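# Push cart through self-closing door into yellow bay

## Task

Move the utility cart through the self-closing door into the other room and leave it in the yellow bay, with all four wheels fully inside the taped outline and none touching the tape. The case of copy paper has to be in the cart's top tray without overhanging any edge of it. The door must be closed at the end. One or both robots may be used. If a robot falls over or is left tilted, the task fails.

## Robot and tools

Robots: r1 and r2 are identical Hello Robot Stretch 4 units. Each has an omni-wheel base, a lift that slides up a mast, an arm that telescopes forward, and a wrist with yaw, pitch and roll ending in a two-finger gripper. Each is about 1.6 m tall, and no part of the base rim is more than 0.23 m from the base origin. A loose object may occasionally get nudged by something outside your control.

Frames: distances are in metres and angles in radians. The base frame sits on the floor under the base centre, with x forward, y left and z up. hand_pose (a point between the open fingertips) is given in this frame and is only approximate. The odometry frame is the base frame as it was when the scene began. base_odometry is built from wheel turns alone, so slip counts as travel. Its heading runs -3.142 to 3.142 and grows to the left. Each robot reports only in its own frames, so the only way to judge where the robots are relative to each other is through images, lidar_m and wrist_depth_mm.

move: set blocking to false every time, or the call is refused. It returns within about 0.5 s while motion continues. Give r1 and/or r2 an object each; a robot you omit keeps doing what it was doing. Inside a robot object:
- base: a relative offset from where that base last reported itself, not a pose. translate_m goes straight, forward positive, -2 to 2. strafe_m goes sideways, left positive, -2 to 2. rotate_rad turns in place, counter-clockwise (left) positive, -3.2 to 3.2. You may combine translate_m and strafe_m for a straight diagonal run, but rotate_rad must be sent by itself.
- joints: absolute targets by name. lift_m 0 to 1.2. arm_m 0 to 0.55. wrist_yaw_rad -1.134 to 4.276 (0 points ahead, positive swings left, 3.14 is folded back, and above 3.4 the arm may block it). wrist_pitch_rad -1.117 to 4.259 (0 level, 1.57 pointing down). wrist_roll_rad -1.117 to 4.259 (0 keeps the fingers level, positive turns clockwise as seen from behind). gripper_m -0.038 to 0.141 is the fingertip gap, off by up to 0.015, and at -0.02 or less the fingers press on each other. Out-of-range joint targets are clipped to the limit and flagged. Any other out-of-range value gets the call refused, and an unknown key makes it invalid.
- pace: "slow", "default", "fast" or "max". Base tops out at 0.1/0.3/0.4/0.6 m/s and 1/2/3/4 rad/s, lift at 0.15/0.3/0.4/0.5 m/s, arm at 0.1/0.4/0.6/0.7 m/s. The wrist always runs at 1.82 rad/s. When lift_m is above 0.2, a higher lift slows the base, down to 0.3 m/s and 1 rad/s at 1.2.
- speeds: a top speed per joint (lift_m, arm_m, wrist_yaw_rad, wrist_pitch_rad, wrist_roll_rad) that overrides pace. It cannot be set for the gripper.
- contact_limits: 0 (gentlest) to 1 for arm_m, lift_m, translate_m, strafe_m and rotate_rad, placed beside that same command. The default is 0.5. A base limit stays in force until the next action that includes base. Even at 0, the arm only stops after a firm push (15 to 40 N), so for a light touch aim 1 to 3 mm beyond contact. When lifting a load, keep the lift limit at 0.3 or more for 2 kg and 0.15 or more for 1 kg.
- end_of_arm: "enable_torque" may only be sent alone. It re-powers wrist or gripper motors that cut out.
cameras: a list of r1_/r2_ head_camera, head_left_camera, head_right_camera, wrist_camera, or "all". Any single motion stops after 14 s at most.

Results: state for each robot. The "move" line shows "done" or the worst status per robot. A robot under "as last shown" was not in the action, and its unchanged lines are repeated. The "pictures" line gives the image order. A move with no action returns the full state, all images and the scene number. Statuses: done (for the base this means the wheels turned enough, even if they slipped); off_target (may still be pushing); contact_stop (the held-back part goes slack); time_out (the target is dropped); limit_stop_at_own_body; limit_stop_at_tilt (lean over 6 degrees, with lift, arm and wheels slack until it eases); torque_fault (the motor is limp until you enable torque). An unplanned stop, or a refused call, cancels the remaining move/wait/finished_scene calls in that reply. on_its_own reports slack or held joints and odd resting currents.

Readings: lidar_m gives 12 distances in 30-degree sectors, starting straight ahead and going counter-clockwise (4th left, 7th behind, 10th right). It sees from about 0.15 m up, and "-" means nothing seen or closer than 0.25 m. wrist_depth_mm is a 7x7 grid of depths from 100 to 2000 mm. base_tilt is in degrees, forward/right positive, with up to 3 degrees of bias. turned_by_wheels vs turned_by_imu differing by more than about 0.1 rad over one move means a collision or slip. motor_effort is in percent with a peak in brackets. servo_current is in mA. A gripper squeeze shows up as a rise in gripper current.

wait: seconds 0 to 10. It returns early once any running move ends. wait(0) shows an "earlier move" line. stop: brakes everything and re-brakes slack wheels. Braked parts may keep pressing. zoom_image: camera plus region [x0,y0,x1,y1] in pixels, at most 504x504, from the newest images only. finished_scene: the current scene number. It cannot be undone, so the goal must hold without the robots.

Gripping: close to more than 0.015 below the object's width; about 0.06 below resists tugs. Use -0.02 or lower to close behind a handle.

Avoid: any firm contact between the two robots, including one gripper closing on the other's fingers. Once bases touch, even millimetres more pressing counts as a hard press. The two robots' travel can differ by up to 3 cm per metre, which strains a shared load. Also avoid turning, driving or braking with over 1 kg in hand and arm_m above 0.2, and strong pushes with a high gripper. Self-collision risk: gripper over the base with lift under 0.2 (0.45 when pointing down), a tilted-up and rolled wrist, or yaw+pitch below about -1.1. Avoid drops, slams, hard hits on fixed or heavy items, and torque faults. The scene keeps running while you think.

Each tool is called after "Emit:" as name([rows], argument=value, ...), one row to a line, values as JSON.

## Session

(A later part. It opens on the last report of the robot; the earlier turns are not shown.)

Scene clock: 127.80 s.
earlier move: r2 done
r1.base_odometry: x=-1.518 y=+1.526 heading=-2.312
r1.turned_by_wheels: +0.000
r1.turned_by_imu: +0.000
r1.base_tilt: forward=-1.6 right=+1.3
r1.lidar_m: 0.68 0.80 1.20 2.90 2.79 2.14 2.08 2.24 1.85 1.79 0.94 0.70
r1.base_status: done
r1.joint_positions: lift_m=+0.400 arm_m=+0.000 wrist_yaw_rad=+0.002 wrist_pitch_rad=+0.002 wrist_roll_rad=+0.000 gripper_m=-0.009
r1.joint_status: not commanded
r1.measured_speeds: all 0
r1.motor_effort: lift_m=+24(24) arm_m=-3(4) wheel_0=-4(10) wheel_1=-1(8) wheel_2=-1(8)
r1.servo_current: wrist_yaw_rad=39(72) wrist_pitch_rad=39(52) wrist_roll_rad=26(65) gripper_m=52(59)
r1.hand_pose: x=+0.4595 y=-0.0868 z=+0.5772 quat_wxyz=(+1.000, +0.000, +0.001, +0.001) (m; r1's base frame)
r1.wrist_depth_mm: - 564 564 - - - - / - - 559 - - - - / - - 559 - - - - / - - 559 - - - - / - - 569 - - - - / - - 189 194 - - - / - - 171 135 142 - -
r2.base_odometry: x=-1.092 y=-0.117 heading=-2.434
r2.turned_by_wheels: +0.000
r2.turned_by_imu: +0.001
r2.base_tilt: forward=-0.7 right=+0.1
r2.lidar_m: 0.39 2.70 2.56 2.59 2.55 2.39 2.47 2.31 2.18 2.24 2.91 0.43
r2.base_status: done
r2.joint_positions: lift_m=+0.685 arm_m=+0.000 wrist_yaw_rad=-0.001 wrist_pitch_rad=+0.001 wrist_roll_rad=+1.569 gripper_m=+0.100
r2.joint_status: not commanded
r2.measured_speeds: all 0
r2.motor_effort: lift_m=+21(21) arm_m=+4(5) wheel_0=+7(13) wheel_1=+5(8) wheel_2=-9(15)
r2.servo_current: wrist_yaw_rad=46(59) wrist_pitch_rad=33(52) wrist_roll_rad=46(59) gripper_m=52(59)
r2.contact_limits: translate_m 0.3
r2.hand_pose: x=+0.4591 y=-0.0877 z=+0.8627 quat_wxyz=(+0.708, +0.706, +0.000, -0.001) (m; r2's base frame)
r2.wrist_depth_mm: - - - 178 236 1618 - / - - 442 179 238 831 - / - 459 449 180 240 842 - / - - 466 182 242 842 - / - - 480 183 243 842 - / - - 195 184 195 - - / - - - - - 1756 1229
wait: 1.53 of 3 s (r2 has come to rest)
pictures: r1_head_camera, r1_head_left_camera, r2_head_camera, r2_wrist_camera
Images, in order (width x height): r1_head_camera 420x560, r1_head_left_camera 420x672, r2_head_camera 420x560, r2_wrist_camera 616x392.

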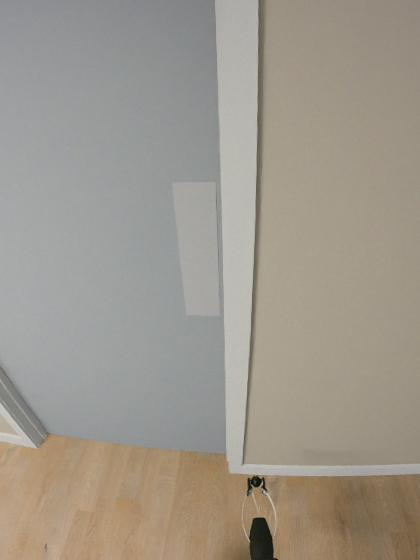

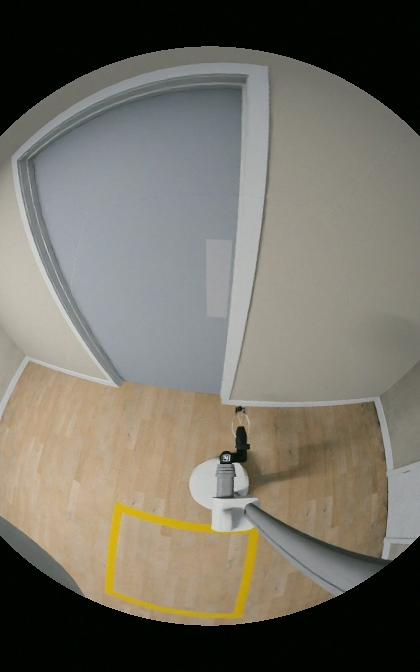

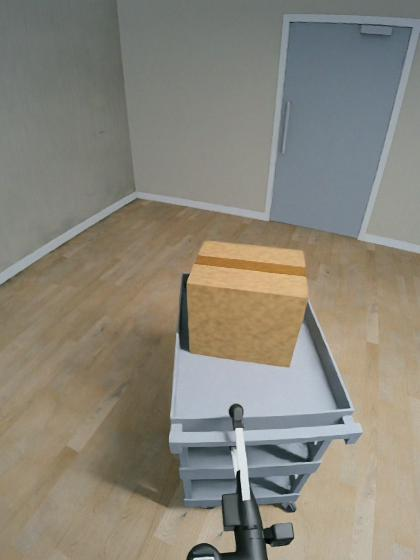

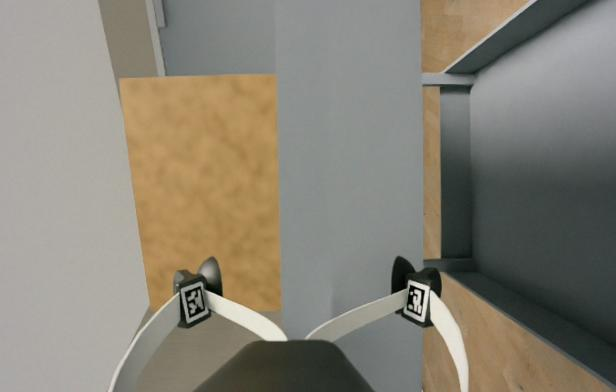

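Emit:
move(blocking=false, r1={"base":{"strafe_m":0.35}}, r2={"base":{"translate_m":0.025},"pace":"slow"})

Emit:
wait(seconds=1.2)

Emit:
move(blocking=false, r2={"joints":{"gripper_m":-0.03}})

Emit:
wait(seconds=3)

Emit:
move(blocking=false, r1={"base":{"translate_m":0.5},"contact_limits":{"translate_m":0.9},"pace":"slow"}, r2={"base":{"strafe_m":-0.5},"pace":"slow"})

Emit:
wait(seconds=10, cameras=["r1_head_camera","r1_head_left_camera","r2_head_camera","r2_wrist_camera","r2_head_right_camera"])

Scene clock: 141.27 s.
move: r1 moving; r2 moving
r1.base_odometry: x=-1.491 y=+1.502 heading=-2.312
r1.turned_by_wheels: +0.000
r1.turned_by_imu: +0.000
r1.base_tilt: forward=-1.6 right=+1.3
r1.lidar_m: 0.68 0.83 1.20 2.85 2.80 2.13 2.08 2.23 1.89 1.82 0.93 0.72
r1.base_status: strafe_m moving
r1.joint_positions: lift_m=+0.400 arm_m=+0.000 wrist_yaw_rad=+0.002 wrist_pitch_rad=+0.002 wrist_roll_rad=+0.000 gripper_m=-0.009
r1.joint_status: not commanded
r1.measured_speeds: translate_m=-0.001 strafe_m=+0.140 rotate_rad=+0.003 lift_m=+0.000 arm_m=+0.000 wrist_yaw_rad=+0.000 wrist_pitch_rad=+0.000 wrist_roll_rad=+0.000
r1.motor_effort: lift_m=+24(24) arm_m=-4(4) wheel_0=-11(12) wheel_1=+9(11) wheel_2=+0(1)
r1.servo_current: wrist_yaw_rad=52(59) wrist_pitch_rad=39(46) wrist_roll_rad=52(65) gripper_m=46(52)
r1.hand_pose: x=+0.4595 y=-0.0868 z=+0.5772 quat_wxyz=(+1.000, +0.000, +0.001, +0.001) (m; r1's base frame)
r1.wrist_depth_mm: - 564 559 - - - - / - - 564 - - - - / - - 564 - - - - / - - 564 - - - - / - - 569 - - - - / - - 186 194 - - - / - - 171 151 142 - -
r2.base_odometry: x=-1.102 y=-0.125 heading=-2.434
r2.turned_by_wheels: +0.000
r2.turned_by_imu: +0.001
r2.base_tilt: forward=-0.7 right=+0.1
r2.lidar_m: 0.40 2.70 2.55 2.61 2.56 2.41 2.49 2.33 2.19 2.24 2.94 0.43
r2.base_status: translate_m moving
r2.joint_positions: lift_m=+0.685 arm_m=+0.000 wrist_yaw_rad=-0.001 wrist_pitch_rad=+0.001 wrist_roll_rad=+1.569 gripper_m=+0.100
r2.joint_status: not commanded
r2.measured_speeds: translate_m=+0.048 strafe_m=+0.000 rotate_rad=+0.000 lift_m=+0.000 arm_m=+0.000 wrist_yaw_rad=+0.000 wrist_pitch_rad=+0.000 wrist_roll_rad=+0.001
r2.motor_effort: lift_m=+21(21) arm_m=+4(5) wheel_0=+12(13) wheel_1=+8(8) wheel_2=-15(16)
r2.servo_current: wrist_yaw_rad=33(52) wrist_pitch_rad=39(46) wrist_roll_rad=52(65) gripper_m=46(52)
r2.hand_pose: x=+0.4591 y=-0.0877 z=+0.8627 quat_wxyz=(+0.708, +0.706, +0.000, -0.001) (m; r2's base frame)
r2.wrist_depth_mm: - - - 175 234 1618 - / - - 436 176 235 809 - / - 452 449 177 236 831 - / - 469 462 178 237 842 - / - - 477 179 239 842 - / - - 195 180 193 174 - / - - - - 242 1618 1118
pictures: none

Scene clock: 142.03 s.
earlier move: r1 moving; r2 done
r1.base_odometry: x=-1.353 y=+1.375 heading=-2.312
r1.turned_by_wheels: +0.000
r1.turned_by_imu: +0.001
r1.base_tilt: forward=-1.6 right=+1.2
r1.lidar_m: 0.78 0.85 1.10 2.68 2.75 2.12 2.06 2.20 2.04 2.01 0.94 0.71
r1.base_status: strafe_m moving
r1.joint_positions: lift_m=+0.400 arm_m=+0.000 wrist_yaw_rad=+0.002 wrist_pitch_rad=+0.002 wrist_roll_rad=+0.000 gripper_m=-0.009
r1.joint_status: not commanded
r1.measured_speeds: translate_m=+0.000 strafe_m=+0.278 rotate_rad=-0.001 lift_m=+0.000 arm_m=+0.000 wrist_yaw_rad=+0.000 wrist_pitch_rad=+0.000 wrist_roll_rad=+0.000
r1.motor_effort: lift_m=+23(24) arm_m=-3(4) wheel_0=-3(12) wheel_1=+3(11) wheel_2=-2(2)
r1.servo_current: wrist_yaw_rad=52(65) wrist_pitch_rad=46(52) wrist_roll_rad=39(65) gripper_m=46(52)
r1.hand_pose: x=+0.4595 y=-0.0868 z=+0.5772 quat_wxyz=(+1.000, +0.000, +0.001, +0.001) (m; r1's base frame)
r1.wrist_depth_mm: - - - 564 554 - - / - - - 564 554 - - / - - - 569 559 - - / - - - 569 530 - - / - - - - 569 - - / - - 185 194 469 - - / - - 163 135 152 - -
r2.base_odometry: x=-1.111 y=-0.133 heading=-2.434
r2.turned_by_wheels: +0.000
r2.turned_by_imu: +0.000
r2.base_tilt: forward=-0.7 right=+0.1
r2.lidar_m: 0.40 2.71 2.55 2.60 2.57 2.40 2.50 2.33 2.20 2.24 2.93 0.41
r2.base_status: done
r2.joint_positions: lift_m=+0.685 arm_m=+0.000 wrist_yaw_rad=-0.001 wrist_pitch_rad=+0.001 wrist_roll_rad=+1.569 gripper_m=+0.100
r2.joint_status: not commanded
r2.measured_speeds: all 0
r2.motor_effort: lift_m=+21(21) arm_m=+4(5) wheel_0=+5(13) wheel_1=+5(8) wheel_2=-8(16)
r2.servo_current: wrist_yaw_rad=46(52) wrist_pitch_rad=39(46) wrist_roll_rad=33(65) gripper_m=52(52)
r2.hand_pose: x=+0.4591 y=-0.0877 z=+0.8627 quat_wxyz=(+0.708, +0.707, +0.000, -0.001) (m; r2's base frame)
r2.wrist_depth_mm: - - - 177 233 1708 - / - - 436 178 237 809 - / - 455 445 180 238 831 - / - - 466 181 241 842 - / - - 488 183 243 854 - / - - 195 185 191 - - / - - - - - 1756 1182
wait: 0.77 of 1.2 s (r2 has come to rest)
pictures: none

Scene clock: 142.53 s.
earlier move: r1 moving
move: r2 moving
r1.base_odometry: x=-1.280 y=+1.308 heading=-2.312
r1.turned_by_wheels: +0.000
r1.turned_by_imu: +0.001
r1.base_tilt: forward=-1.6 right=+1.3
r1.lidar_m: 0.78 0.85 1.11 2.59 2.74 2.12 2.05 2.23 2.15 2.11 0.96 0.76
r1.base_status: strafe_m moving
r1.joint_positions: lift_m=+0.400 arm_m=+0.000 wrist_yaw_rad=+0.002 wrist_pitch_rad=+0.002 wrist_roll_rad=+0.000 gripper_m=-0.009
r1.joint_status: not commanded
r1.measured_speeds: translate_m=+0.000 strafe_m=+0.131 rotate_rad=-0.002 lift_m=+0.000 arm_m=+0.000 wrist_yaw_rad=+0.000 wrist_pitch_rad=+0.000 wrist_roll_rad=+0.000
r1.motor_effort: lift_m=+23(23) arm_m=-3(4) wheel_0=-1(3) wheel_1=-1(3) wheel_2=+0(2)
r1.servo_current: wrist_yaw_rad=39(59) wrist_pitch_rad=46(46) wrist_roll_rad=46(65) gripper_m=46(59)
r1.hand_pose: x=+0.4595 y=-0.0868 z=+0.5772 quat_wxyz=(+1.000, +0.000, +0.001, +0.001) (m; r1's base frame)
r1.wrist_depth_mm: - - - - 569 525 - / - - - - 564 521 - / - - - - 564 517 - / - - - - 564 525 - / - - - - 564 525 - / - - 184 194 564 530 - / - - 162 135 142 488 -
r2.base_odometry: x=-1.111 y=-0.133 heading=-2.434
r2.turned_by_wheels: +0.000
r2.turned_by_imu: +0.000
r2.base_tilt: forward=-0.7 right=+0.0
r2.lidar_m: 0.40 2.72 2.51 2.58 2.58 2.43 2.50 2.32 2.17 2.25 2.92 0.42
r2.base_status: not commanded
r2.joint_positions: lift_m=+0.685 arm_m=+0.000 wrist_yaw_rad=-0.001 wrist_pitch_rad=+0.001 wrist_roll_rad=+1.569 gripper_m=+0.083
r2.joint_status: gripper_m moving
r2.measured_speeds: all 0
r2.motor_effort: lift_m=+21(21) arm_m=+4(5) wheel_0=+5(6) wheel_1=+5(5) wheel_2=-8(8)
r2.servo_current: wrist_yaw_rad=46(59) wrist_pitch_rad=46(46) wrist_roll_rad=52(59) gripper_m=104(111)
r2.hand_pose: x=+0.4591 y=-0.0877 z=+0.8627 quat_wxyz=(+0.708, +0.707, +0.000, -0.001) (m; r2's base frame)
r2.wrist_depth_mm: - - - 177 236 1661 - / - - 436 179 238 820 - / - 459 445 181 240 831 - / - - 466 181 242 854 - / - - 484 183 244 831 - / - - 197 185 193 554 - / - - - - - 1756 1118
pictures: none

Scene clock: 143.27 s.
earlier move: r1 done; r2 moving
r1.base_odometry: x=-1.260 y=+1.290 heading=-2.312
r1.turned_by_wheels: +0.000
r1.turned_by_imu: +0.000
r1.base_tilt: forward=-1.6 right=+1.3
r1.lidar_m: 0.79 0.85 1.13 2.57 2.68 2.11 2.07 2.22 2.18 2.14 0.98 0.77
r1.base_status: done
r1.joint_positions: lift_m=+0.400 arm_m=+0.000 wrist_yaw_rad=+0.002 wrist_pitch_rad=+0.002 wrist_roll_rad=+0.000 gripper_m=-0.009
r1.joint_status: not commanded
r1.measured_speeds: all 0
r1.motor_effort: lift_m=+23(23) arm_m=-3(4) wheel_0=-1(3) wheel_1=+0(3) wheel_2=+0(2)
r1.servo_current: wrist_yaw_rad=39(59) wrist_pitch_rad=33(52) wrist_roll_rad=59(72) gripper_m=52(59)
r1.hand_pose: x=+0.4595 y=-0.0868 z=+0.5772 quat_wxyz=(+1.000, +0.000, +0.001, +0.001) (m; r1's base frame)
r1.wrist_depth_mm: - - - - 564 549 - / - - - - 569 549 - / - - - - 564 554 - / - - - - 564 554 - / - - - - 564 569 - / - - 184 195 180 564 - / - - 163 135 142 508 -
r2.base_odometry: x=-1.111 y=-0.133 heading=-2.434
r2.turned_by_wheels: +0.000
r2.turned_by_imu: +0.000
r2.base_tilt: forward=-0.6 right=+0.1
r2.lidar_m: 0.39 2.72 2.53 2.58 2.59 2.42 2.49 2.34 2.19 2.24 2.89 0.44
r2.base_status: not commanded
r2.joint_positions: lift_m=+0.685 arm_m=+0.000 wrist_yaw_rad=-0.001 wrist_pitch_rad=+0.002 wrist_roll_rad=+1.569 gripper_m=+0.005
r2.joint_status: gripper_m moving
r2.measured_speeds: all 0
r2.motor_effort: lift_m=+21(21) arm_m=+4(5) wheel_0=+4(6) wheel_1=+4(5) wheel_2=-6(8)
r2.servo_current: wrist_yaw_rad=52(59) wrist_pitch_rad=46(52) wrist_roll_rad=46(59) gripper_m=254(260)
r2.hand_pose: x=+0.4591 y=-0.0877 z=+0.8623 quat_wxyz=(+0.708, +0.707, +0.000, -0.001) (m; r2's base frame)
r2.wrist_depth_mm: - - - 174 231 1708 - / - - 436 176 234 831 - / - 449 442 177 236 831 - / - 469 462 178 238 831 - / - - 488 181 240 842 - / - - 192 182 182 1808 - / - - - - - 1708 1182
wait: 0.73 of 3 s (r1 has come to rest)
pictures: none

Scene clock: 143.77 s.
earlier move: r2 moving
move: r1 moving; r2 moving
r1.base_odometry: x=-1.268 y=+1.281 heading=-2.312
r1.turned_by_wheels: +0.000
r1.turned_by_imu: +0.000
r1.base_tilt: forward=-1.6 right=+1.3
r1.lidar_m: 0.77 0.85 1.11 2.57 2.72 2.12 2.07 2.24 2.22 2.14 0.95 0.76
r1.base_status: translate_m moving
r1.joint_positions: lift_m=+0.400 arm_m=+0.000 wrist_yaw_rad=+0.002 wrist_pitch_rad=+0.002 wrist_roll_rad=+0.000 gripper_m=-0.009
r1.joint_status: not commanded
r1.measured_speeds: translate_m=+0.048 strafe_m=+0.000 rotate_rad=+0.001 lift_m=+0.000 arm_m=+0.000 wrist_yaw_rad=+0.000 wrist_pitch_rad=+0.000 wrist_roll_rad=+0.000
r1.motor_effort: lift_m=+23(23) arm_m=-4(4) wheel_0=+4(5) wheel_1=+4(5) wheel_2=-5(7)
r1.servo_current: wrist_yaw_rad=39(59) wrist_pitch_rad=46(52) wrist_roll_rad=52(59) gripper_m=46(52)
r1.contact_limits: translate_m 0.9
r1.hand_pose: x=+0.4595 y=-0.0868 z=+0.5772 quat_wxyz=(+1.000, +0.000, +0.001, +0.001) (m; r1's base frame)
r1.wrist_depth_mm: - - - 559 554 544 - / - - - 564 554 539 - / - - - 559 559 549 - / - - - 569 559 554 - / - - - 564 559 554 - / - - 184 195 564 549 - / - - 163 135 153 508 -
r2.base_odometry: x=-1.120 y=-0.122 heading=-2.434
r2.turned_by_wheels: +0.000
r2.turned_by_imu: +0.000
r2.base_tilt: forward=-0.7 right=+0.0
r2.lidar_m: 0.38 2.74 2.54 2.59 2.56 2.41 2.49 2.31 2.17 2.23 2.92 0.43
r2.base_status: strafe_m moving
r2.joint_positions: lift_m=+0.685 arm_m=+0.000 wrist_yaw_rad=+0.001 wrist_pitch_rad=+0.002 wrist_roll_rad=+1.569 gripper_m=-0.028
r2.joint_status: gripper_m moving
r2.measured_speeds: translate_m=-0.001 strafe_m=-0.055 rotate_rad=+0.004 lift_m=+0.000 arm_m=+0.000 wrist_yaw_rad=+0.029 wrist_pitch_rad=+0.000 wrist_roll_rad=+0.000
r2.motor_effort: lift_m=+21(21) arm_m=+1(4) wheel_0=+10(10) wheel_1=-8(9) wheel_2=+0(5)
r2.servo_current: wrist_yaw_rad=39(52) wrist_pitch_rad=39(46) wrist_roll_rad=46(52) gripper_m=124(312)
r2.hand_pose: x=+0.4594 y=-0.0871 z=+0.8623 quat_wxyz=(+0.708, +0.707, +0.001, +0.000) (m; r2's base frame)
r2.wrist_depth_mm: - - - 163 221 1661 - / - - 424 164 224 - - / - 439 433 167 226 - - / - 462 449 227 228 - - / - - 477 170 230 - - / - - 186 172 179 1430 - / - - - - 236 1537 1118
pictures: none

Scene clock: 149.40 s.
earlier move: r1 moving; r2 done
r1.base_odometry: x=-1.597 y=+0.921 heading=-2.312
r1.turned_by_wheels: +0.000
r1.turned_by_imu: +0.009
r1.base_tilt: forward=-1.7 right=+1.3
r1.lidar_m: 0.41 0.43 0.55 1.37 2.68 2.61 2.55 2.75 2.25 0.75 0.39 0.46
r1.base_status: translate_m moving
r1.joint_positions: lift_m=+0.400 arm_m=-0.001 wrist_yaw_rad=-0.007 wrist_pitch_rad=+0.002 wrist_roll_rad=+0.000 gripper_m=-0.010
r1.joint_status: not commanded
r1.measured_speeds: all 0
r1.motor_effort: lift_m=+23(23) arm_m=+10(11) wheel_0=+8(17) wheel_1=+5(11) wheel_2=-14(21)
r1.servo_current: wrist_yaw_rad=65(72) wrist_pitch_rad=46(52) wrist_roll_rad=52(72) gripper_m=33(59)
r1.contact_limits: translate_m 0.9
r1.hand_pose: x=+0.4581 y=-0.0893 z=+0.5772 quat_wxyz=(+1.000, +0.000, +0.001, -0.003) (m; r1's base frame)
r1.wrist_depth_mm: 208 216 222 229 238 246 254 / 208 215 223 229 238 246 255 / 209 216 224 230 239 248 256 / 210 216 223 230 239 249 256 / 209 217 223 232 240 248 257 / 209 216 189 198 241 250 258 / 211 214 225 181 156 252 259
r2.base_odometry: x=-1.436 y=+0.246 heading=-2.434
r2.turned_by_wheels: +0.000
r2.turned_by_imu: +0.003
r2.base_tilt: forward=-0.6 right=+0.1
r2.lidar_m: 0.29 0.34 2.99 3.04 2.80 2.63 2.71 1.85 1.72 1.80 2.37 0.47
r2.base_status: done
r2.joint_positions: lift_m=+0.685 arm_m=+0.000 wrist_yaw_rad=+0.007 wrist_pitch_rad=+0.003 wrist_roll_rad=+1.569 gripper_m=-0.029
r2.joint_status: all done
r2.measured_speeds: all 0
r2.motor_effort: lift_m=+21(21) arm_m=-3(4) wheel_0=+7(17) wheel_1=-4(9) wheel_2=+2(5)
r2.servo_current: wrist_yaw_rad=65(72) wrist_pitch_rad=33(46) wrist_roll_rad=59(65) gripper_m=98(312)
r2.hand_pose: x=+0.4599 y=-0.0853 z=+0.8622 quat_wxyz=(+0.708, +0.707, +0.003, +0.002) (m; r2's base frame)
r2.wrist_depth_mm: - - - 327 - 1708 1182 / - - - 338 377 382 384 / - - - 298 330 1708 484 / - - - 212 283 1808 - / - - - 189 249 768 - / - 449 187 167 178 - - / - 421 410 - 208 - -
wait: 5.63 of 10 s (r2 has come to rest)
pictures: r1_head_camera, r1_head_left_camera, r2_head_camera, r2_head_right_camera, r2_wrist_camera
Images, in order (width x height): r1_head_camera 420x560, r1_head_left_camera 420x672, r2_head_camera 420x560, r2_head_right_camera 420x672, r2_wrist_camera 616x392.

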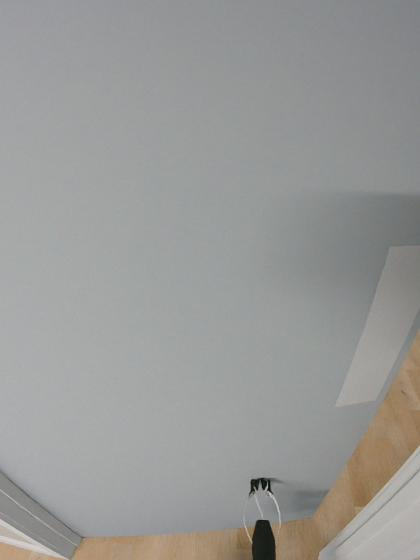

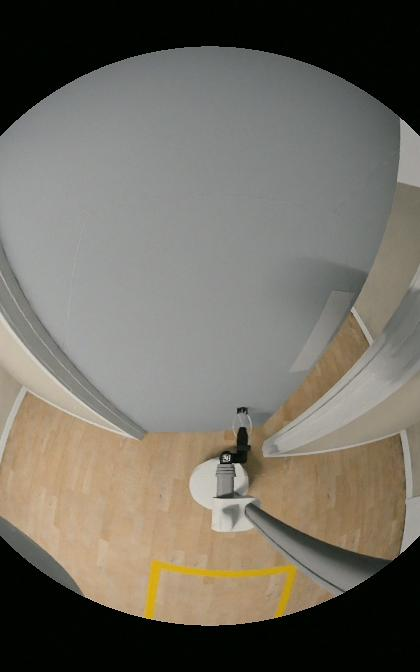

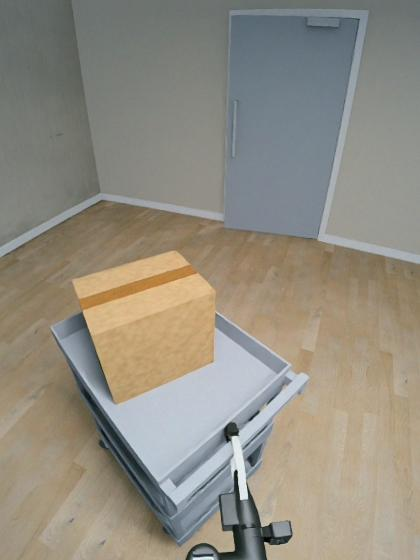

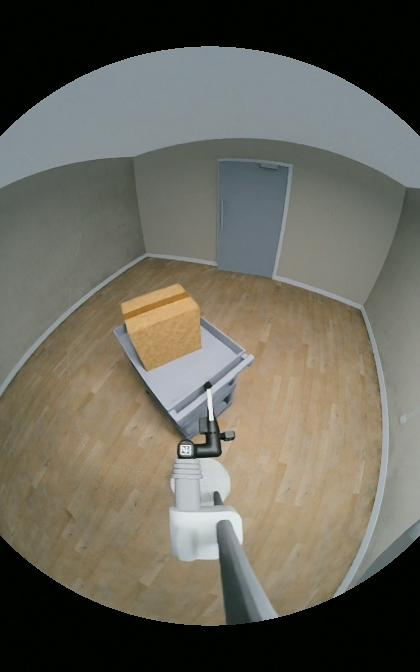

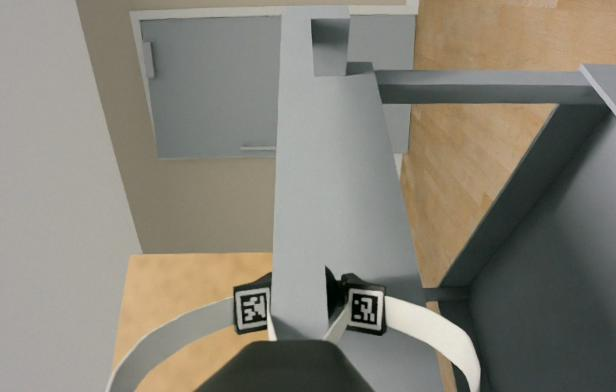

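Emit:
move(blocking=false, r1={"base":{"translate_m":0.5},"contact_limits":{"translate_m":0.9},"pace":"slow"}, r2={"base":{"rotate_rad":0.55},"pace":"slow"})

Emit:
wait(seconds=3)

Emit:
move(blocking=false, r2={"base":{"strafe_m":-0.6},"pace":"slow"})

Emit:
wait(seconds=4)

Emit:
wait(seconds=5, cameras=["r1_head_camera","r1_head_left_camera","r2_head_camera","r2_head_right_camera"])

Scene clock: 159.37 s.
earlier move: r1 done
move: r1 moving; r2 moving
r1.base_odometry: x=-1.605 y=+0.912 heading=-2.312
r1.turned_by_wheels: +0.000
r1.turned_by_imu: +0.000
r1.base_tilt: forward=-1.7 right=+1.2
r1.lidar_m: 0.40 0.42 0.56 1.29 2.70 2.62 2.56 2.76 2.26 0.71 0.39 0.45
r1.base_status: translate_m moving
r1.joint_positions: lift_m=+0.400 arm_m=-0.001 wrist_yaw_rad=-0.007 wrist_pitch_rad=+0.002 wrist_roll_rad=+0.000 gripper_m=-0.010
r1.joint_status: not commanded
r1.measured_speeds: translate_m=+0.049 strafe_m=+0.000 rotate_rad=+0.003 lift_m=+0.000 arm_m=+0.000 wrist_yaw_rad=+0.000 wrist_pitch_rad=+0.000 wrist_roll_rad=+0.000
r1.motor_effort: lift_m=+23(23) arm_m=+10(10) wheel_0=+12(12) wheel_1=+7(8) wheel_2=-20(20)
r1.servo_current: wrist_yaw_rad=78(78) wrist_pitch_rad=39(46) wrist_roll_rad=46(65) gripper_m=39(46)
r1.contact_limits: translate_m 0.9
r1.hand_pose: x=+0.4581 y=-0.0893 z=+0.5772 quat_wxyz=(+1.000, +0.000, +0.001, -0.003) (m; r1's base frame)
r1.wrist_depth_mm: 206 214 221 229 237 250 257 / 207 214 222 230 239 249 259 / 207 215 222 231 240 251 259 / 208 214 224 232 240 251 259 / 208 216 224 231 241 251 259 / 208 216 189 198 242 252 262 / 210 213 224 181 155 253 263
r2.base_odometry: x=-1.436 y=+0.247 heading=-2.311
r2.turned_by_wheels: +0.123
r2.turned_by_imu: +0.119
r2.base_tilt: forward=-0.7 right=+0.1
r2.lidar_m: 0.29 0.47 3.01 3.11 2.70 2.63 2.35 1.81 1.75 1.85 2.64 0.48
r2.base_status: rotate_rad moving
r2.joint_positions: lift_m=+0.685 arm_m=+0.000 wrist_yaw_rad=-0.016 wrist_pitch_rad=+0.003 wrist_roll_rad=+1.569 gripper_m=-0.029
r2.joint_status: not commanded
r2.measured_speeds: translate_m=-0.001 strafe_m=+0.000 rotate_rad=+0.480 lift_m=+0.000 arm_m=-0.001 wrist_yaw_rad=-0.085 wrist_pitch_rad=+0.000 wrist_roll_rad=+0.000
r2.motor_effort: lift_m=+21(21) arm_m=-2(4) wheel_0=-10(14) wheel_1=-8(9) wheel_2=-19(19)
r2.servo_current: wrist_yaw_rad=98(98) wrist_pitch_rad=39(46) wrist_roll_rad=46(65) gripper_m=98(104)
r2.hand_pose: x=+0.4578 y=-0.0921 z=+0.8622 quat_wxyz=(+0.708, +0.707, -0.005, -0.007) (m; r2's base frame)
r2.wrist_depth_mm: - - - 312 - 1661 1138 / - - - 329 366 377 377 / - - - 227 303 1708 484 / - - - 202 266 1808 - / - - 462 178 241 768 - / - 442 187 163 179 - - / - 418 413 - 205 - -
pictures: none

Scene clock: 160.63 s.
earlier move: r1 moving; r2 done
r1.base_odometry: x=-1.683 y=+0.828 heading=-2.312
r1.turned_by_wheels: +0.000
r1.turned_by_imu: +0.000
r1.base_tilt: forward=-1.7 right=+1.3
r1.lidar_m: 0.39 0.37 0.42 0.67 2.67 2.75 2.68 2.88 2.26 0.35 0.35 0.46
r1.base_status: translate_m moving
r1.joint_positions: lift_m=+0.400 arm_m=+0.000 wrist_yaw_rad=-0.007 wrist_pitch_rad=+0.002 wrist_roll_rad=+0.000 gripper_m=-0.010
r1.joint_status: not commanded
r1.measured_speeds: translate_m=+0.091 strafe_m=+0.002 rotate_rad=-0.006 lift_m=+0.000 arm_m=+0.000 wrist_yaw_rad=+0.000 wrist_pitch_rad=+0.000 wrist_roll_rad=+0.000
r1.motor_effort: lift_m=+23(23) arm_m=+8(10) wheel_0=+7(14) wheel_1=+6(9) wheel_2=-15(20)
r1.servo_current: wrist_yaw_rad=65(78) wrist_pitch_rad=39(46) wrist_roll_rad=46(72) gripper_m=46(46)
r1.contact_limits: translate_m 0.9
r1.hand_pose: x=+0.4583 y=-0.0893 z=+0.5772 quat_wxyz=(+1.000, +0.000, +0.001, -0.003) (m; r1's base frame)
r1.wrist_depth_mm: 191 203 217 233 252 273 291 / 191 204 217 234 251 274 294 / 191 204 218 234 253 276 294 / 192 204 219 234 253 276 296 / 193 204 219 236 253 274 298 / 193 204 208 193 254 276 297 / 193 202 218 185 171 282 301
r2.base_odometry: x=-1.436 y=+0.247 heading=-1.885
r2.turned_by_wheels: +0.425
r2.turned_by_imu: +0.387
r2.base_tilt: forward=-0.7 right=+0.1
r2.lidar_m: 0.42 3.00 3.05 2.81 2.63 2.71 1.85 1.74 1.77 2.34 0.48 0.41
r2.base_status: done
r2.joint_positions: lift_m=+0.685 arm_m=+0.000 wrist_yaw_rad=-0.007 wrist_pitch_rad=+0.003 wrist_roll_rad=+1.569 gripper_m=-0.029
r2.joint_status: not commanded
r2.measured_speeds: all 0
r2.motor_effort: lift_m=+21(21) arm_m=-4(4) wheel_0=-6(17) wheel_1=-4(10) wheel_2=-9(29)
r2.servo_current: wrist_yaw_rad=59(130) wrist_pitch_rad=46(46) wrist_roll_rad=46(65) gripper_m=85(104)
r2.hand_pose: x=+0.4587 y=-0.0893 z=+0.8622 quat_wxyz=(+0.708, +0.707, -0.001, -0.003) (m; r2's base frame)
r2.wrist_depth_mm: - - - 150 205 732 - / - 404 407 153 211 - - / - 430 427 157 216 - - / - 462 452 161 223 831 - / - - 477 167 228 - - / - - 186 170 179 1464 480 / - - - - 241 1708 1118
wait: 1.27 of 3 s (r2 has come to rest)
pictures: none

Scene clock: 161.13 s.
earlier move: r1 moving
move: r2 moving
r1.base_odometry: x=-1.716 y=+0.791 heading=-2.313
r1.turned_by_wheels: +0.000
r1.turned_by_imu: +0.001
r1.base_tilt: forward=-1.6 right=+1.3
r1.lidar_m: 0.38 0.36 0.43 0.65 2.69 2.79 2.72 2.93 2.27 0.31 0.36 0.45
r1.base_status: translate_m moving
r1.joint_positions: lift_m=+0.400 arm_m=+0.000 wrist_yaw_rad=-0.008 wrist_pitch_rad=+0.002 wrist_roll_rad=+0.000 gripper_m=-0.010
r1.joint_status: not commanded
r1.measured_speeds: translate_m=+0.102 strafe_m=-0.001 rotate_rad=+0.002 lift_m=+0.000 arm_m=+0.000 wrist_yaw_rad=+0.000 wrist_pitch_rad=+0.000 wrist_roll_rad=+0.000
r1.motor_effort: lift_m=+23(23) arm_m=+8(8) wheel_0=+5(10) wheel_1=+8(9) wheel_2=-19(21)
r1.servo_current: wrist_yaw_rad=46(85) wrist_pitch_rad=39(46) wrist_roll_rad=46(59) gripper_m=46(52)
r1.contact_limits: translate_m 0.9
r1.hand_pose: x=+0.4583 y=-0.0896 z=+0.5772 quat_wxyz=(+1.000, +0.000, +0.001, -0.004) (m; r1's base frame)
r1.wrist_depth_mm: 183 196 213 232 256 285 317 / 183 198 215 234 256 285 317 / 185 198 215 235 257 285 317 / 186 198 215 235 258 286 317 / 186 199 216 235 259 287 319 / 184 199 211 200 256 289 319 / 184 195 211 161 178 294 317
r2.base_odometry: x=-1.449 y=+0.251 heading=-1.885
r2.turned_by_wheels: +0.000
r2.turned_by_imu: +0.001
r2.base_tilt: forward=-0.7 right=+0.0
r2.lidar_m: 0.41 3.00 3.06 2.84 2.65 2.73 1.87 1.74 1.78 2.32 3.02 0.41
r2.base_status: strafe_m moving
r2.joint_positions: lift_m=+0.685 arm_m=+0.000 wrist_yaw_rad=-0.002 wrist_pitch_rad=+0.003 wrist_roll_rad=+1.569 gripper_m=-0.029
r2.joint_status: not commanded
r2.measured_speeds: translate_m=-0.001 strafe_m=-0.056 rotate_rad=+0.004 lift_m=+0.000 arm_m=+0.000 wrist_yaw_rad=+0.027 wrist_pitch_rad=+0.000 wrist_roll_rad=+0.000
r2.motor_effort: lift_m=+21(21) arm_m=-4(5) wheel_0=+9(9) wheel_1=-7(9) wheel_2=-1(8)
r2.servo_current: wrist_yaw_rad=46(65) wrist_pitch_rad=39(46) wrist_roll_rad=46(52) gripper_m=85(91)
r2.hand_pose: x=+0.4592 y=-0.0879 z=+0.8622 quat_wxyz=(+0.708, +0.707, +0.000, -0.002) (m; r2's base frame)
r2.wrist_depth_mm: - - - 146 201 741 - / - 399 402 151 207 750 - / - 427 424 154 213 - - / - 466 449 159 220 820 - / - - 484 166 228 - - / - - 186 169 178 1537 496 / - - - - 242 1618 1138
pictures: none

Scene clock: 165.13 s.
earlier move: r1 done; r2 moving
r1.base_odometry: x=-1.935 y=+0.553 heading=-2.313
r1.turned_by_wheels: -0.001
r1.turned_by_imu: -0.005
r1.base_tilt: forward=-1.6 right=+1.3
r1.lidar_m: 0.29 0.27 0.26 0.36 0.68 3.10 3.06 3.25 0.37 0.69 2.38 0.49
r1.base_status: done
r1.joint_positions: lift_m=+0.400 arm_m=+0.000 wrist_yaw_rad=-0.011 wrist_pitch_rad=+0.002 wrist_roll_rad=+0.000 gripper_m=-0.010
r1.joint_status: not commanded
r1.measured_speeds: all 0
r1.motor_effort: lift_m=+23(23) arm_m=+8(8) wheel_0=-1(10) wheel_1=+3(9) wheel_2=-13(21)
r1.servo_current: wrist_yaw_rad=59(98) wrist_pitch_rad=46(52) wrist_roll_rad=39(72) gripper_m=39(52)
r1.contact_limits: translate_m 0.9
r1.hand_pose: x=+0.4580 y=-0.0906 z=+0.5772 quat_wxyz=(+1.000, +0.000, +0.001, -0.005) (m; r1's base frame)
r1.wrist_depth_mm: 148 175 200 242 290 - - / 149 172 201 241 290 - - / 152 172 200 241 291 - - / 155 172 202 241 293 - - / 150 172 202 242 294 - - / 149 176 193 198 182 - 1983 / 152 168 178 166 177 1255 1366
r2.base_odometry: x=-1.823 y=+0.372 heading=-1.885
r2.turned_by_wheels: +0.000
r2.turned_by_imu: +0.002
r2.base_tilt: forward=-0.7 right=+0.0
r2.lidar_m: 0.35 0.35 3.29 3.17 2.99 2.34 1.63 1.51 1.55 2.03 2.70 0.44
r2.base_status: strafe_m moving
r2.joint_positions: lift_m=+0.685 arm_m=+0.000 wrist_yaw_rad=+0.005 wrist_pitch_rad=+0.003 wrist_roll_rad=+1.569 gripper_m=-0.029
r2.joint_status: not commanded
r2.measured_speeds: translate_m=+0.000 strafe_m=-0.100 rotate_rad=+0.003 lift_m=+0.000 arm_m=+0.000 wrist_yaw_rad=+0.000 wrist_pitch_rad=+0.000 wrist_roll_rad=+0.000
r2.motor_effort: lift_m=+21(21) arm_m=-4(5) wheel_0=+11(18) wheel_1=-6(9) wheel_2=+0(8)
r2.servo_current: wrist_yaw_rad=33(65) wrist_pitch_rad=46(46) wrist_roll_rad=39(59) gripper_m=85(98)
r2.hand_pose: x=+0.4598 y=-0.0860 z=+0.8622 quat_wxyz=(+0.708, +0.707, +0.003, +0.001) (m; r2's base frame)
r2.wrist_depth_mm: - - - 276 283 306 304 / - - - 263 271 1661 1160 / - - - 196 257 1808 - / - - 449 186 247 831 - / - 445 445 181 237 820 - / - 445 186 171 179 - - / - - 439 - 222 - -
wait: 4.00 s; no rest
pictures: none

Scene clock: 167.77 s.
earlier move: r2 done
r1.base_odometry: x=-1.935 y=+0.553 heading=-2.313
r1.turned_by_wheels: +0.000
r1.turned_by_imu: +0.000
r1.base_tilt: forward=-1.6 right=+1.3
r1.lidar_m: 0.31 0.28 0.28 0.34 0.68 3.09 3.05 3.26 0.38 0.67 2.37 0.50
r1.base_status: done
r1.joint_positions: lift_m=+0.400 arm_m=+0.000 wrist_yaw_rad=-0.011 wrist_pitch_rad=+0.002 wrist_roll_rad=+0.000 gripper_m=-0.010
r1.joint_status: not commanded
r1.measured_speeds: all 0
r1.motor_effort: lift_m=+23(23) arm_m=+8(8) wheel_0=-1(10) wheel_1=+2(9) wheel_2=-13(21)
r1.servo_current: wrist_yaw_rad=72(98) wrist_pitch_rad=52(52) wrist_roll_rad=52(72) gripper_m=39(52)
r1.contact_limits: translate_m 0.9
r1.hand_pose: x=+0.4580 y=-0.0906 z=+0.5772 quat_wxyz=(+1.000, +0.000, +0.001, -0.005) (m; r1's base frame)
r1.wrist_depth_mm: 148 175 200 241 291 - - / 149 171 201 241 293 - - / 152 172 202 241 293 - - / 155 172 202 241 291 - - / 149 172 202 243 293 - - / 150 176 192 199 183 - 1983 / 153 168 177 167 177 1255 1397
r2.base_odometry: x=-2.006 y=+0.432 heading=-1.885
r2.turned_by_wheels: +0.000
r2.turned_by_imu: +0.001
r2.base_tilt: forward=-0.7 right=+0.1
r2.lidar_m: 0.30 0.30 3.41 3.34 3.15 2.20 1.52 1.40 1.44 1.87 2.66 0.48
r2.base_status: done
r2.joint_positions: lift_m=+0.685 arm_m=+0.000 wrist_yaw_rad=+0.005 wrist_pitch_rad=+0.003 wrist_roll_rad=+1.569 gripper_m=-0.029
r2.joint_status: not commanded
r2.measured_speeds: all 0
r2.motor_effort: lift_m=+21(21) arm_m=-4(5) wheel_0=+6(18) wheel_1=-4(9) wheel_2=+0(8)
r2.servo_current: wrist_yaw_rad=52(72) wrist_pitch_rad=39(46) wrist_roll_rad=59(59) gripper_m=85(98)
r2.hand_pose: x=+0.4598 y=-0.0859 z=+0.8622 quat_wxyz=(+0.708, +0.707, +0.003, +0.001) (m; r2's base frame)
r2.wrist_depth_mm: - - - 293 - 1618 1160 / - - - 317 345 351 349 / - - - 285 301 1661 492 / - - - 206 268 1708 - / - - - 187 247 798 - / - 442 185 168 179 831 - / - 418 415 - 213 - -
wait: 2.63 of 5 s (r2 has come to rest)
pictures: r1_head_camera, r1_head_left_camera, r2_head_camera, r2_head_right_camera
Images, in order (width x height): r1_head_camera 420x560, r1_head_left_camera 420x672, r2_head_camera 420x560, r2_head_right_camera 420x672.

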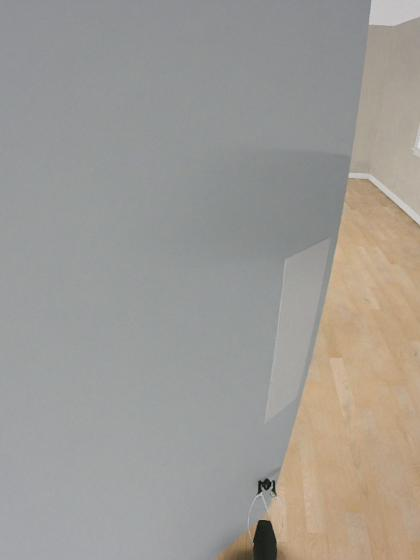

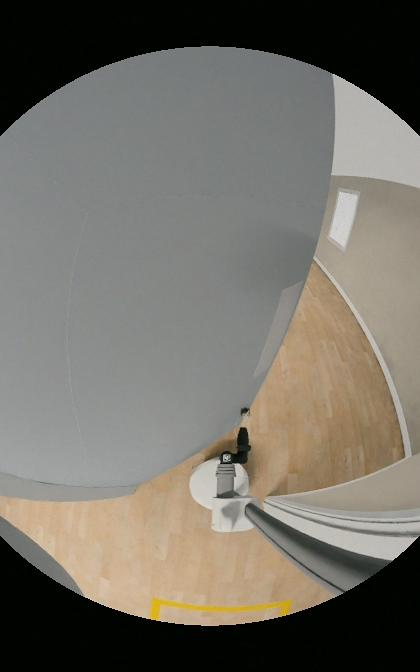

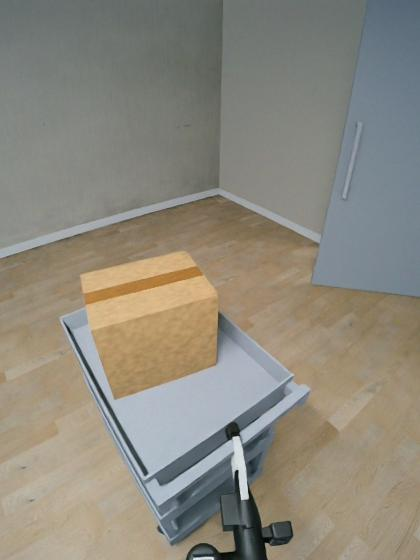

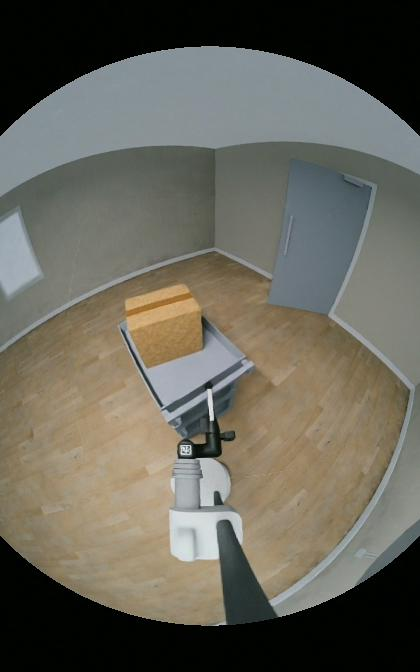

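Emit:
move(blocking=false, r1={"base":{"translate_m":0.45},"contact_limits":{"translate_m":0.9},"pace":"slow"}, r2={"base":{"rotate_rad":0.55},"pace":"slow"})

Emit:
wait(seconds=3)

Emit:
move(blocking=false, r2={"base":{"strafe_m":-0.55},"pace":"slow"})

Emit:
wait(seconds=4)

Emit:
wait(seconds=5, cameras=["r1_head_camera","r1_head_left_camera","r2_head_camera","r2_head_right_camera"])

Scene clock: 177.70 s.
move: r1 moving; r2 moving
r1.base_odometry: x=-1.943 y=+0.544 heading=-2.314
r1.turned_by_wheels: -0.001
r1.turned_by_imu: -0.001
r1.base_tilt: forward=-1.6 right=+1.3
r1.lidar_m: 0.29 0.25 0.26 0.34 0.65 3.11 3.05 3.27 0.37 0.72 2.39 0.51
r1.base_status: translate_m moving
r1.joint_positions: lift_m=+0.400 arm_m=+0.000 wrist_yaw_rad=-0.012 wrist_pitch_rad=+0.002 wrist_roll_rad=+0.000 gripper_m=-0.010
r1.joint_status: not commanded
r1.measured_speeds: translate_m=+0.050 strafe_m=+0.000 rotate_rad=+0.003 lift_m=+0.000 arm_m=+0.000 wrist_yaw_rad=+0.000 wrist_pitch_rad=+0.000 wrist_roll_rad=+0.000
r1.motor_effort: lift_m=+23(23) arm_m=+8(8) wheel_0=+1(2) wheel_1=+4(5) wheel_2=-19(20)
r1.servo_current: wrist_yaw_rad=85(85) wrist_pitch_rad=33(46) wrist_roll_rad=46(52) gripper_m=39(52)
r1.contact_limits: translate_m 0.9
r1.hand_pose: x=+0.4578 y=-0.0910 z=+0.5772 quat_wxyz=(+1.000, +0.000, +0.001, -0.006) (m; r1's base frame)
r1.wrist_depth_mm: 145 172 198 238 - - - / 148 168 198 238 - - - / 144 169 198 239 - - - / 153 169 199 238 - - - / 146 172 199 239 - - - / 149 173 189 199 183 - 1863 / 149 166 159 183 273 1281 1397
r2.base_odometry: x=-2.006 y=+0.432 heading=-1.761
r2.turned_by_wheels: +0.124
r2.turned_by_imu: +0.118
r2.base_tilt: forward=-0.7 right=+0.1
r2.lidar_m: 0.31 0.39 3.53 3.24 3.12 1.96 1.43 1.41 1.49 2.10 2.51 0.48
r2.base_status: rotate_rad moving
r2.joint_positions: lift_m=+0.685 arm_m=+0.000 wrist_yaw_rad=-0.017 wrist_pitch_rad=+0.003 wrist_roll_rad=+1.569 gripper_m=-0.029
r2.joint_status: not commanded
r2.measured_speeds: translate_m=-0.004 strafe_m=+0.003 rotate_rad=+0.487 lift_m=+0.000 arm_m=-0.001 wrist_yaw_rad=-0.050 wrist_pitch_rad=+0.000 wrist_roll_rad=+0.000
r2.motor_effort: lift_m=+21(21) arm_m=-2(4) wheel_0=-15(16) wheel_1=-9(9) wheel_2=-19(19)
r2.servo_current: wrist_yaw_rad=111(111) wrist_pitch_rad=46(46) wrist_roll_rad=46(59) gripper_m=85(91)
r2.hand_pose: x=+0.4578 y=-0.0923 z=+0.8622 quat_wxyz=(+0.708, +0.706, -0.005, -0.007) (m; r2's base frame)
r2.wrist_depth_mm: - - - 282 - 1537 1098 / - - - 297 332 349 347 / - - - 216 286 1708 496 / - - - 197 258 1921 - / - - 449 179 239 831 - / - 433 186 162 179 - - / - 418 413 - 211 - -
pictures: none

Scene clock: 179.03 s.
earlier move: r1 moving; r2 done
r1.base_odometry: x=-2.025 y=+0.455 heading=-2.314
r1.turned_by_wheels: +0.000
r1.turned_by_imu: -0.002
r1.base_tilt: forward=-1.6 right=+1.3
r1.lidar_m: 0.30 0.25 0.25 0.27 0.51 3.25 3.20 0.51 0.46 1.38 2.39 3.44
r1.base_status: translate_m moving
r1.joint_positions: lift_m=+0.400 arm_m=+0.000 wrist_yaw_rad=-0.012 wrist_pitch_rad=+0.002 wrist_roll_rad=+0.000 gripper_m=-0.010
r1.joint_status: not commanded
r1.measured_speeds: translate_m=+0.101 strafe_m=-0.001 rotate_rad=-0.001 lift_m=+0.000 arm_m=+0.000 wrist_yaw_rad=+0.000 wrist_pitch_rad=+0.000 wrist_roll_rad=+0.000
r1.motor_effort: lift_m=+23(23) arm_m=+8(8) wheel_0=-1(3) wheel_1=+3(6) wheel_2=-16(20)
r1.servo_current: wrist_yaw_rad=85(98) wrist_pitch_rad=39(52) wrist_roll_rad=59(65) gripper_m=46(52)
r1.contact_limits: translate_m 0.9
r1.hand_pose: x=+0.4578 y=-0.0910 z=+0.5772 quat_wxyz=(+1.000, +0.000, +0.001, -0.006) (m; r1's base frame)
r1.wrist_depth_mm: 138 166 195 236 - - - / 138 167 195 236 - - - / 141 163 196 236 - - - / 145 163 196 236 - - - / 139 167 196 229 - - - / 138 163 185 200 184 - 1983 / 142 156 167 186 1229 1281 1430
r2.base_odometry: x=-2.006 y=+0.432 heading=-1.336
r2.turned_by_wheels: +0.425
r2.turned_by_imu: +0.404
r2.base_tilt: forward=-0.7 right=+0.1
r2.lidar_m: 0.44 0.48 3.33 3.13 2.12 1.50 1.41 1.44 1.91 2.66 2.14 0.41
r2.base_status: done
r2.joint_positions: lift_m=+0.685 arm_m=+0.000 wrist_yaw_rad=-0.005 wrist_pitch_rad=+0.003 wrist_roll_rad=+1.569 gripper_m=-0.029
r2.joint_status: not commanded
r2.measured_speeds: all 0
r2.motor_effort: lift_m=+21(21) arm_m=+4(4) wheel_0=-8(16) wheel_1=-3(9) wheel_2=-4(25)
r2.servo_current: wrist_yaw_rad=46(117) wrist_pitch_rad=46(46) wrist_roll_rad=46(59) gripper_m=85(91)
r2.hand_pose: x=+0.4588 y=-0.0888 z=+0.8622 quat_wxyz=(+0.708, +0.707, -0.001, -0.003) (m; r2's base frame)
r2.wrist_depth_mm: - - - 138 192 - - / - 394 397 143 200 759 - / - 421 415 149 208 - - / - 466 452 156 218 842 - / - - 484 165 227 - - / - - 186 169 179 1499 530 / - - - - - 1708 455
wait: 1.33 of 3 s (r2 has come to rest)
pictures: none

Scene clock: 179.53 s.
earlier move: r1 moving
move: r2 moving
r1.base_odometry: x=-2.059 y=+0.418 heading=-2.314
r1.turned_by_wheels: +0.000
r1.turned_by_imu: -0.001
r1.base_tilt: forward=-1.6 right=+1.3
r1.lidar_m: 0.27 0.25 0.25 0.25 0.48 3.30 3.24 0.48 0.48 1.65 2.40 3.46
r1.base_status: translate_m moving
r1.joint_positions: lift_m=+0.400 arm_m=+0.000 wrist_yaw_rad=-0.012 wrist_pitch_rad=+0.002 wrist_roll_rad=+0.000 gripper_m=-0.010
r1.joint_status: not commanded
r1.measured_speeds: translate_m=+0.099 strafe_m=-0.002 rotate_rad=-0.002 lift_m=+0.000 arm_m=+0.000 wrist_yaw_rad=+0.000 wrist_pitch_rad=+0.000 wrist_roll_rad=+0.000
r1.motor_effort: lift_m=+23(23) arm_m=+6(8) wheel_0=-5(5) wheel_1=+4(5) wheel_2=-12(16)
r1.servo_current: wrist_yaw_rad=85(91) wrist_pitch_rad=39(46) wrist_roll_rad=46(59) gripper_m=46(46)
r1.contact_limits: translate_m 0.9
r1.hand_pose: x=+0.4580 y=-0.0910 z=+0.5772 quat_wxyz=(+1.000, +0.000, +0.001, -0.006) (m; r1's base frame)
r1.wrist_depth_mm: 137 159 189 - - - - / 131 155 188 - - - - / 131 155 188 - - - - / 134 155 188 - - - - / 131 155 188 - - - - / 131 154 182 198 183 1983 1921 / 136 150 157 181 182 1336 1397
r2.base_odometry: x=-2.020 y=+0.429 heading=-1.336
r2.turned_by_wheels: +0.000
r2.turned_by_imu: +0.001
r2.base_tilt: forward=-0.7 right=+0.1
r2.lidar_m: 0.43 0.47 3.36 3.16 2.16 1.52 1.40 1.45 1.89 2.62 2.12 0.41
r2.base_status: strafe_m moving
r2.joint_positions: lift_m=+0.685 arm_m=+0.000 wrist_yaw_rad=+0.000 wrist_pitch_rad=+0.003 wrist_roll_rad=+1.569 gripper_m=-0.029
r2.joint_status: not commanded
r2.measured_speeds: translate_m=+0.000 strafe_m=-0.056 rotate_rad=+0.003 lift_m=+0.000 arm_m=+0.000 wrist_yaw_rad=+0.028 wrist_pitch_rad=+0.000 wrist_roll_rad=+0.000
r2.motor_effort: lift_m=+21(21) arm_m=+4(4) wheel_0=+9(12) wheel_1=-5(9) wheel_2=-1(3)
r2.servo_current: wrist_yaw_rad=39(52) wrist_pitch_rad=46(46) wrist_roll_rad=39(59) gripper_m=85(91)
r2.hand_pose: x=+0.4593 y=-0.0874 z=+0.8622 quat_wxyz=(+0.708, +0.707, +0.001, -0.001) (m; r2's base frame)
r2.wrist_depth_mm: - - - 133 189 - - / - 394 394 140 197 759 - / - 415 418 147 208 - - / - 459 449 154 218 - - / - - 488 161 226 - - / - - 187 169 179 1537 525 / - - - - - 1537 480
pictures: none

Scene clock: 182.97 s.
earlier move: r1 done; r2 moving
r1.base_odometry: x=-2.239 y=+0.222 heading=-2.313
r1.turned_by_wheels: +0.001
r1.turned_by_imu: +0.000
r1.base_tilt: forward=-1.6 right=+1.3
r1.lidar_m: 0.26 0.25 - 0.25 0.28 3.56 3.52 0.67 0.86 2.29 2.42 3.51
r1.base_status: done
r1.joint_positions: lift_m=+0.400 arm_m=+0.000 wrist_yaw_rad=-0.003 wrist_pitch_rad=+0.002 wrist_roll_rad=+0.000 gripper_m=-0.010
r1.joint_status: not commanded
r1.measured_speeds: all 0
r1.motor_effort: lift_m=+23(23) arm_m=+5(8) wheel_0=+3(9) wheel_1=+8(14) wheel_2=-6(18)
r1.servo_current: wrist_yaw_rad=39(104) wrist_pitch_rad=39(52) wrist_roll_rad=65(72) gripper_m=39(46)
r1.contact_limits: translate_m 0.9
r1.hand_pose: x=+0.4590 y=-0.0882 z=+0.5772 quat_wxyz=(+1.000, +0.000, +0.001, -0.001) (m; r1's base frame)
r1.wrist_depth_mm: - - - - - - - / - - 1366 - - - - / - - - - - - - / - - - - - - - / - - - - - - - / 1430 1576 186 194 1983 1921 1863 / 1397 1308 181 151 153 1366 1366
r2.base_odometry: x=-2.347 y=+0.350 heading=-1.336
r2.turned_by_wheels: +0.000
r2.turned_by_imu: +0.002
r2.base_tilt: forward=-0.7 right=+0.1
r2.lidar_m: 0.36 0.36 3.71 3.50 2.14 1.49 1.38 1.44 1.89 2.31 1.69 0.44
r2.base_status: strafe_m moving
r2.joint_positions: lift_m=+0.685 arm_m=+0.000 wrist_yaw_rad=+0.006 wrist_pitch_rad=+0.003 wrist_roll_rad=+1.569 gripper_m=-0.029
r2.joint_status: not commanded
r2.measured_speeds: translate_m=+0.000 strafe_m=-0.101 rotate_rad=-0.002 lift_m=+0.000 arm_m=+0.000 wrist_yaw_rad=+0.000 wrist_pitch_rad=+0.000 wrist_roll_rad=+0.000
r2.motor_effort: lift_m=+21(21) arm_m=+4(4) wheel_0=+8(18) wheel_1=-7(9) wheel_2=-1(3)
r2.servo_current: wrist_yaw_rad=46(65) wrist_pitch_rad=39(46) wrist_roll_rad=39(59) gripper_m=85(91)
r2.hand_pose: x=+0.4598 y=-0.0858 z=+0.8622 quat_wxyz=(+0.708, +0.707, +0.003, +0.001) (m; r2's base frame)
r2.wrist_depth_mm: - - - 258 260 290 287 / - - - 191 253 1661 1160 / - - - 186 246 1708 - / - - 442 181 240 854 - / - 445 445 177 236 831 - / - 449 186 172 179 - - / - - 449 - 224 - -
wait: 3.43 of 4 s (r1 has come to rest)
pictures: none

Scene clock: 185.70 s.
earlier move: r2 done
r1.base_odometry: x=-2.239 y=+0.222 heading=-2.313
r1.turned_by_wheels: +0.000
r1.turned_by_imu: +0.000
r1.base_tilt: forward=-1.6 right=+1.3
r1.lidar_m: 0.28 0.25 - 0.25 0.31 3.57 3.52 0.68 0.86 2.28 2.42 3.46
r1.base_status: done
r1.joint_positions: lift_m=+0.400 arm_m=+0.000 wrist_yaw_rad=-0.003 wrist_pitch_rad=+0.002 wrist_roll_rad=+0.000 gripper_m=-0.010
r1.joint_status: not commanded
r1.measured_speeds: all 0
r1.motor_effort: lift_m=+23(23) arm_m=+5(8) wheel_0=+3(9) wheel_1=+8(14) wheel_2=-6(18)
r1.servo_current: wrist_yaw_rad=59(104) wrist_pitch_rad=39(52) wrist_roll_rad=39(72) gripper_m=39(52)
r1.contact_limits: translate_m 0.9
r1.hand_pose: x=+0.4590 y=-0.0882 z=+0.5772 quat_wxyz=(+1.000, +0.000, +0.001, -0.001) (m; r1's base frame)
r1.wrist_depth_mm: - - - - - - - / - - 1255 - - - - / - - - - - - - / - - - - - - - / - - - - - - - / 1921 - 187 195 1921 1921 1921 / 1336 1060 180 180 153 1336 1336
r2.base_odometry: x=-2.541 y=+0.304 heading=-1.336
r2.turned_by_wheels: +0.000
r2.turned_by_imu: +0.002
r2.base_tilt: forward=-0.7 right=+0.1
r2.lidar_m: 0.31 0.31 3.92 3.70 2.12 1.47 1.36 1.42 1.86 2.10 1.55 0.45
r2.base_status: done
r2.joint_positions: lift_m=+0.685 arm_m=+0.000 wrist_yaw_rad=+0.006 wrist_pitch_rad=+0.003 wrist_roll_rad=+1.569 gripper_m=-0.029
r2.joint_status: not commanded
r2.measured_speeds: all 0
r2.motor_effort: lift_m=+20(21) arm_m=+4(4) wheel_0=+6(18) wheel_1=-5(9) wheel_2=+3(5)
r2.servo_current: wrist_yaw_rad=59(65) wrist_pitch_rad=46(46) wrist_roll_rad=46(59) gripper_m=85(91)
r2.hand_pose: x=+0.4598 y=-0.0857 z=+0.8622 quat_wxyz=(+0.708, +0.707, +0.003, +0.001) (m; r2's base frame)
r2.wrist_depth_mm: - - - 260 - 1661 1160 / - - - 294 320 325 327 / - - - 216 285 1708 496 / - - - 200 259 1708 - / - - 445 186 243 820 - / - 439 186 169 179 - - / - 424 418 - 216 - -
wait: 2.73 of 5 s (r2 has come to rest)
pictures: r1_head_camera, r1_head_left_camera, r2_head_camera, r2_head_right_camera
Images, in order (width x height): r1_head_camera 420x560, r1_head_left_camera 420x672, r2_head_camera 420x560, r2_head_right_camera 420x672.

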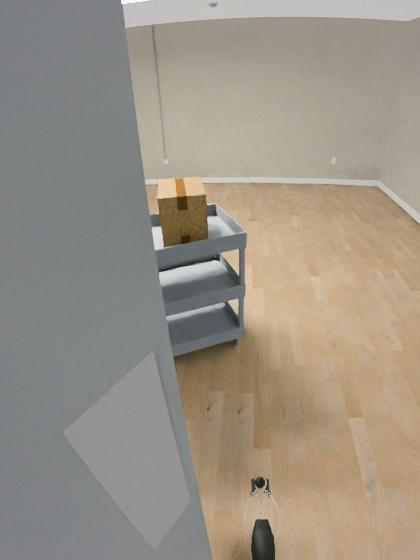

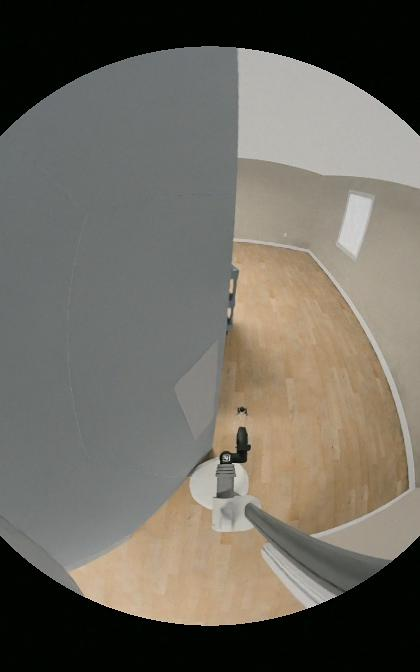

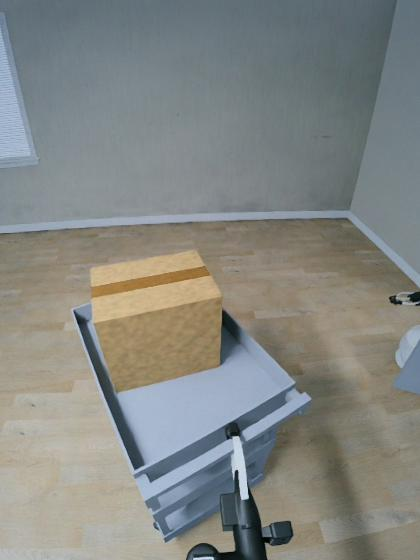

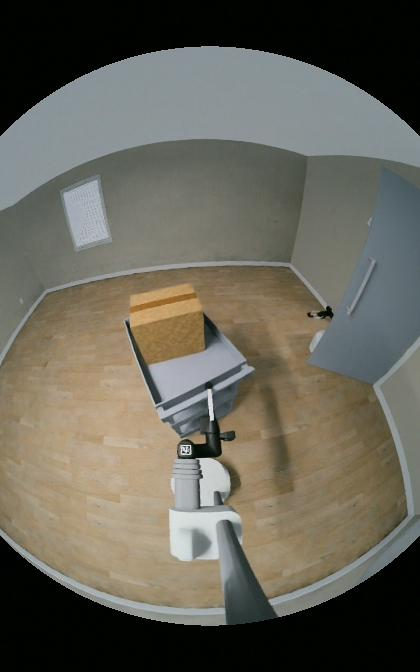

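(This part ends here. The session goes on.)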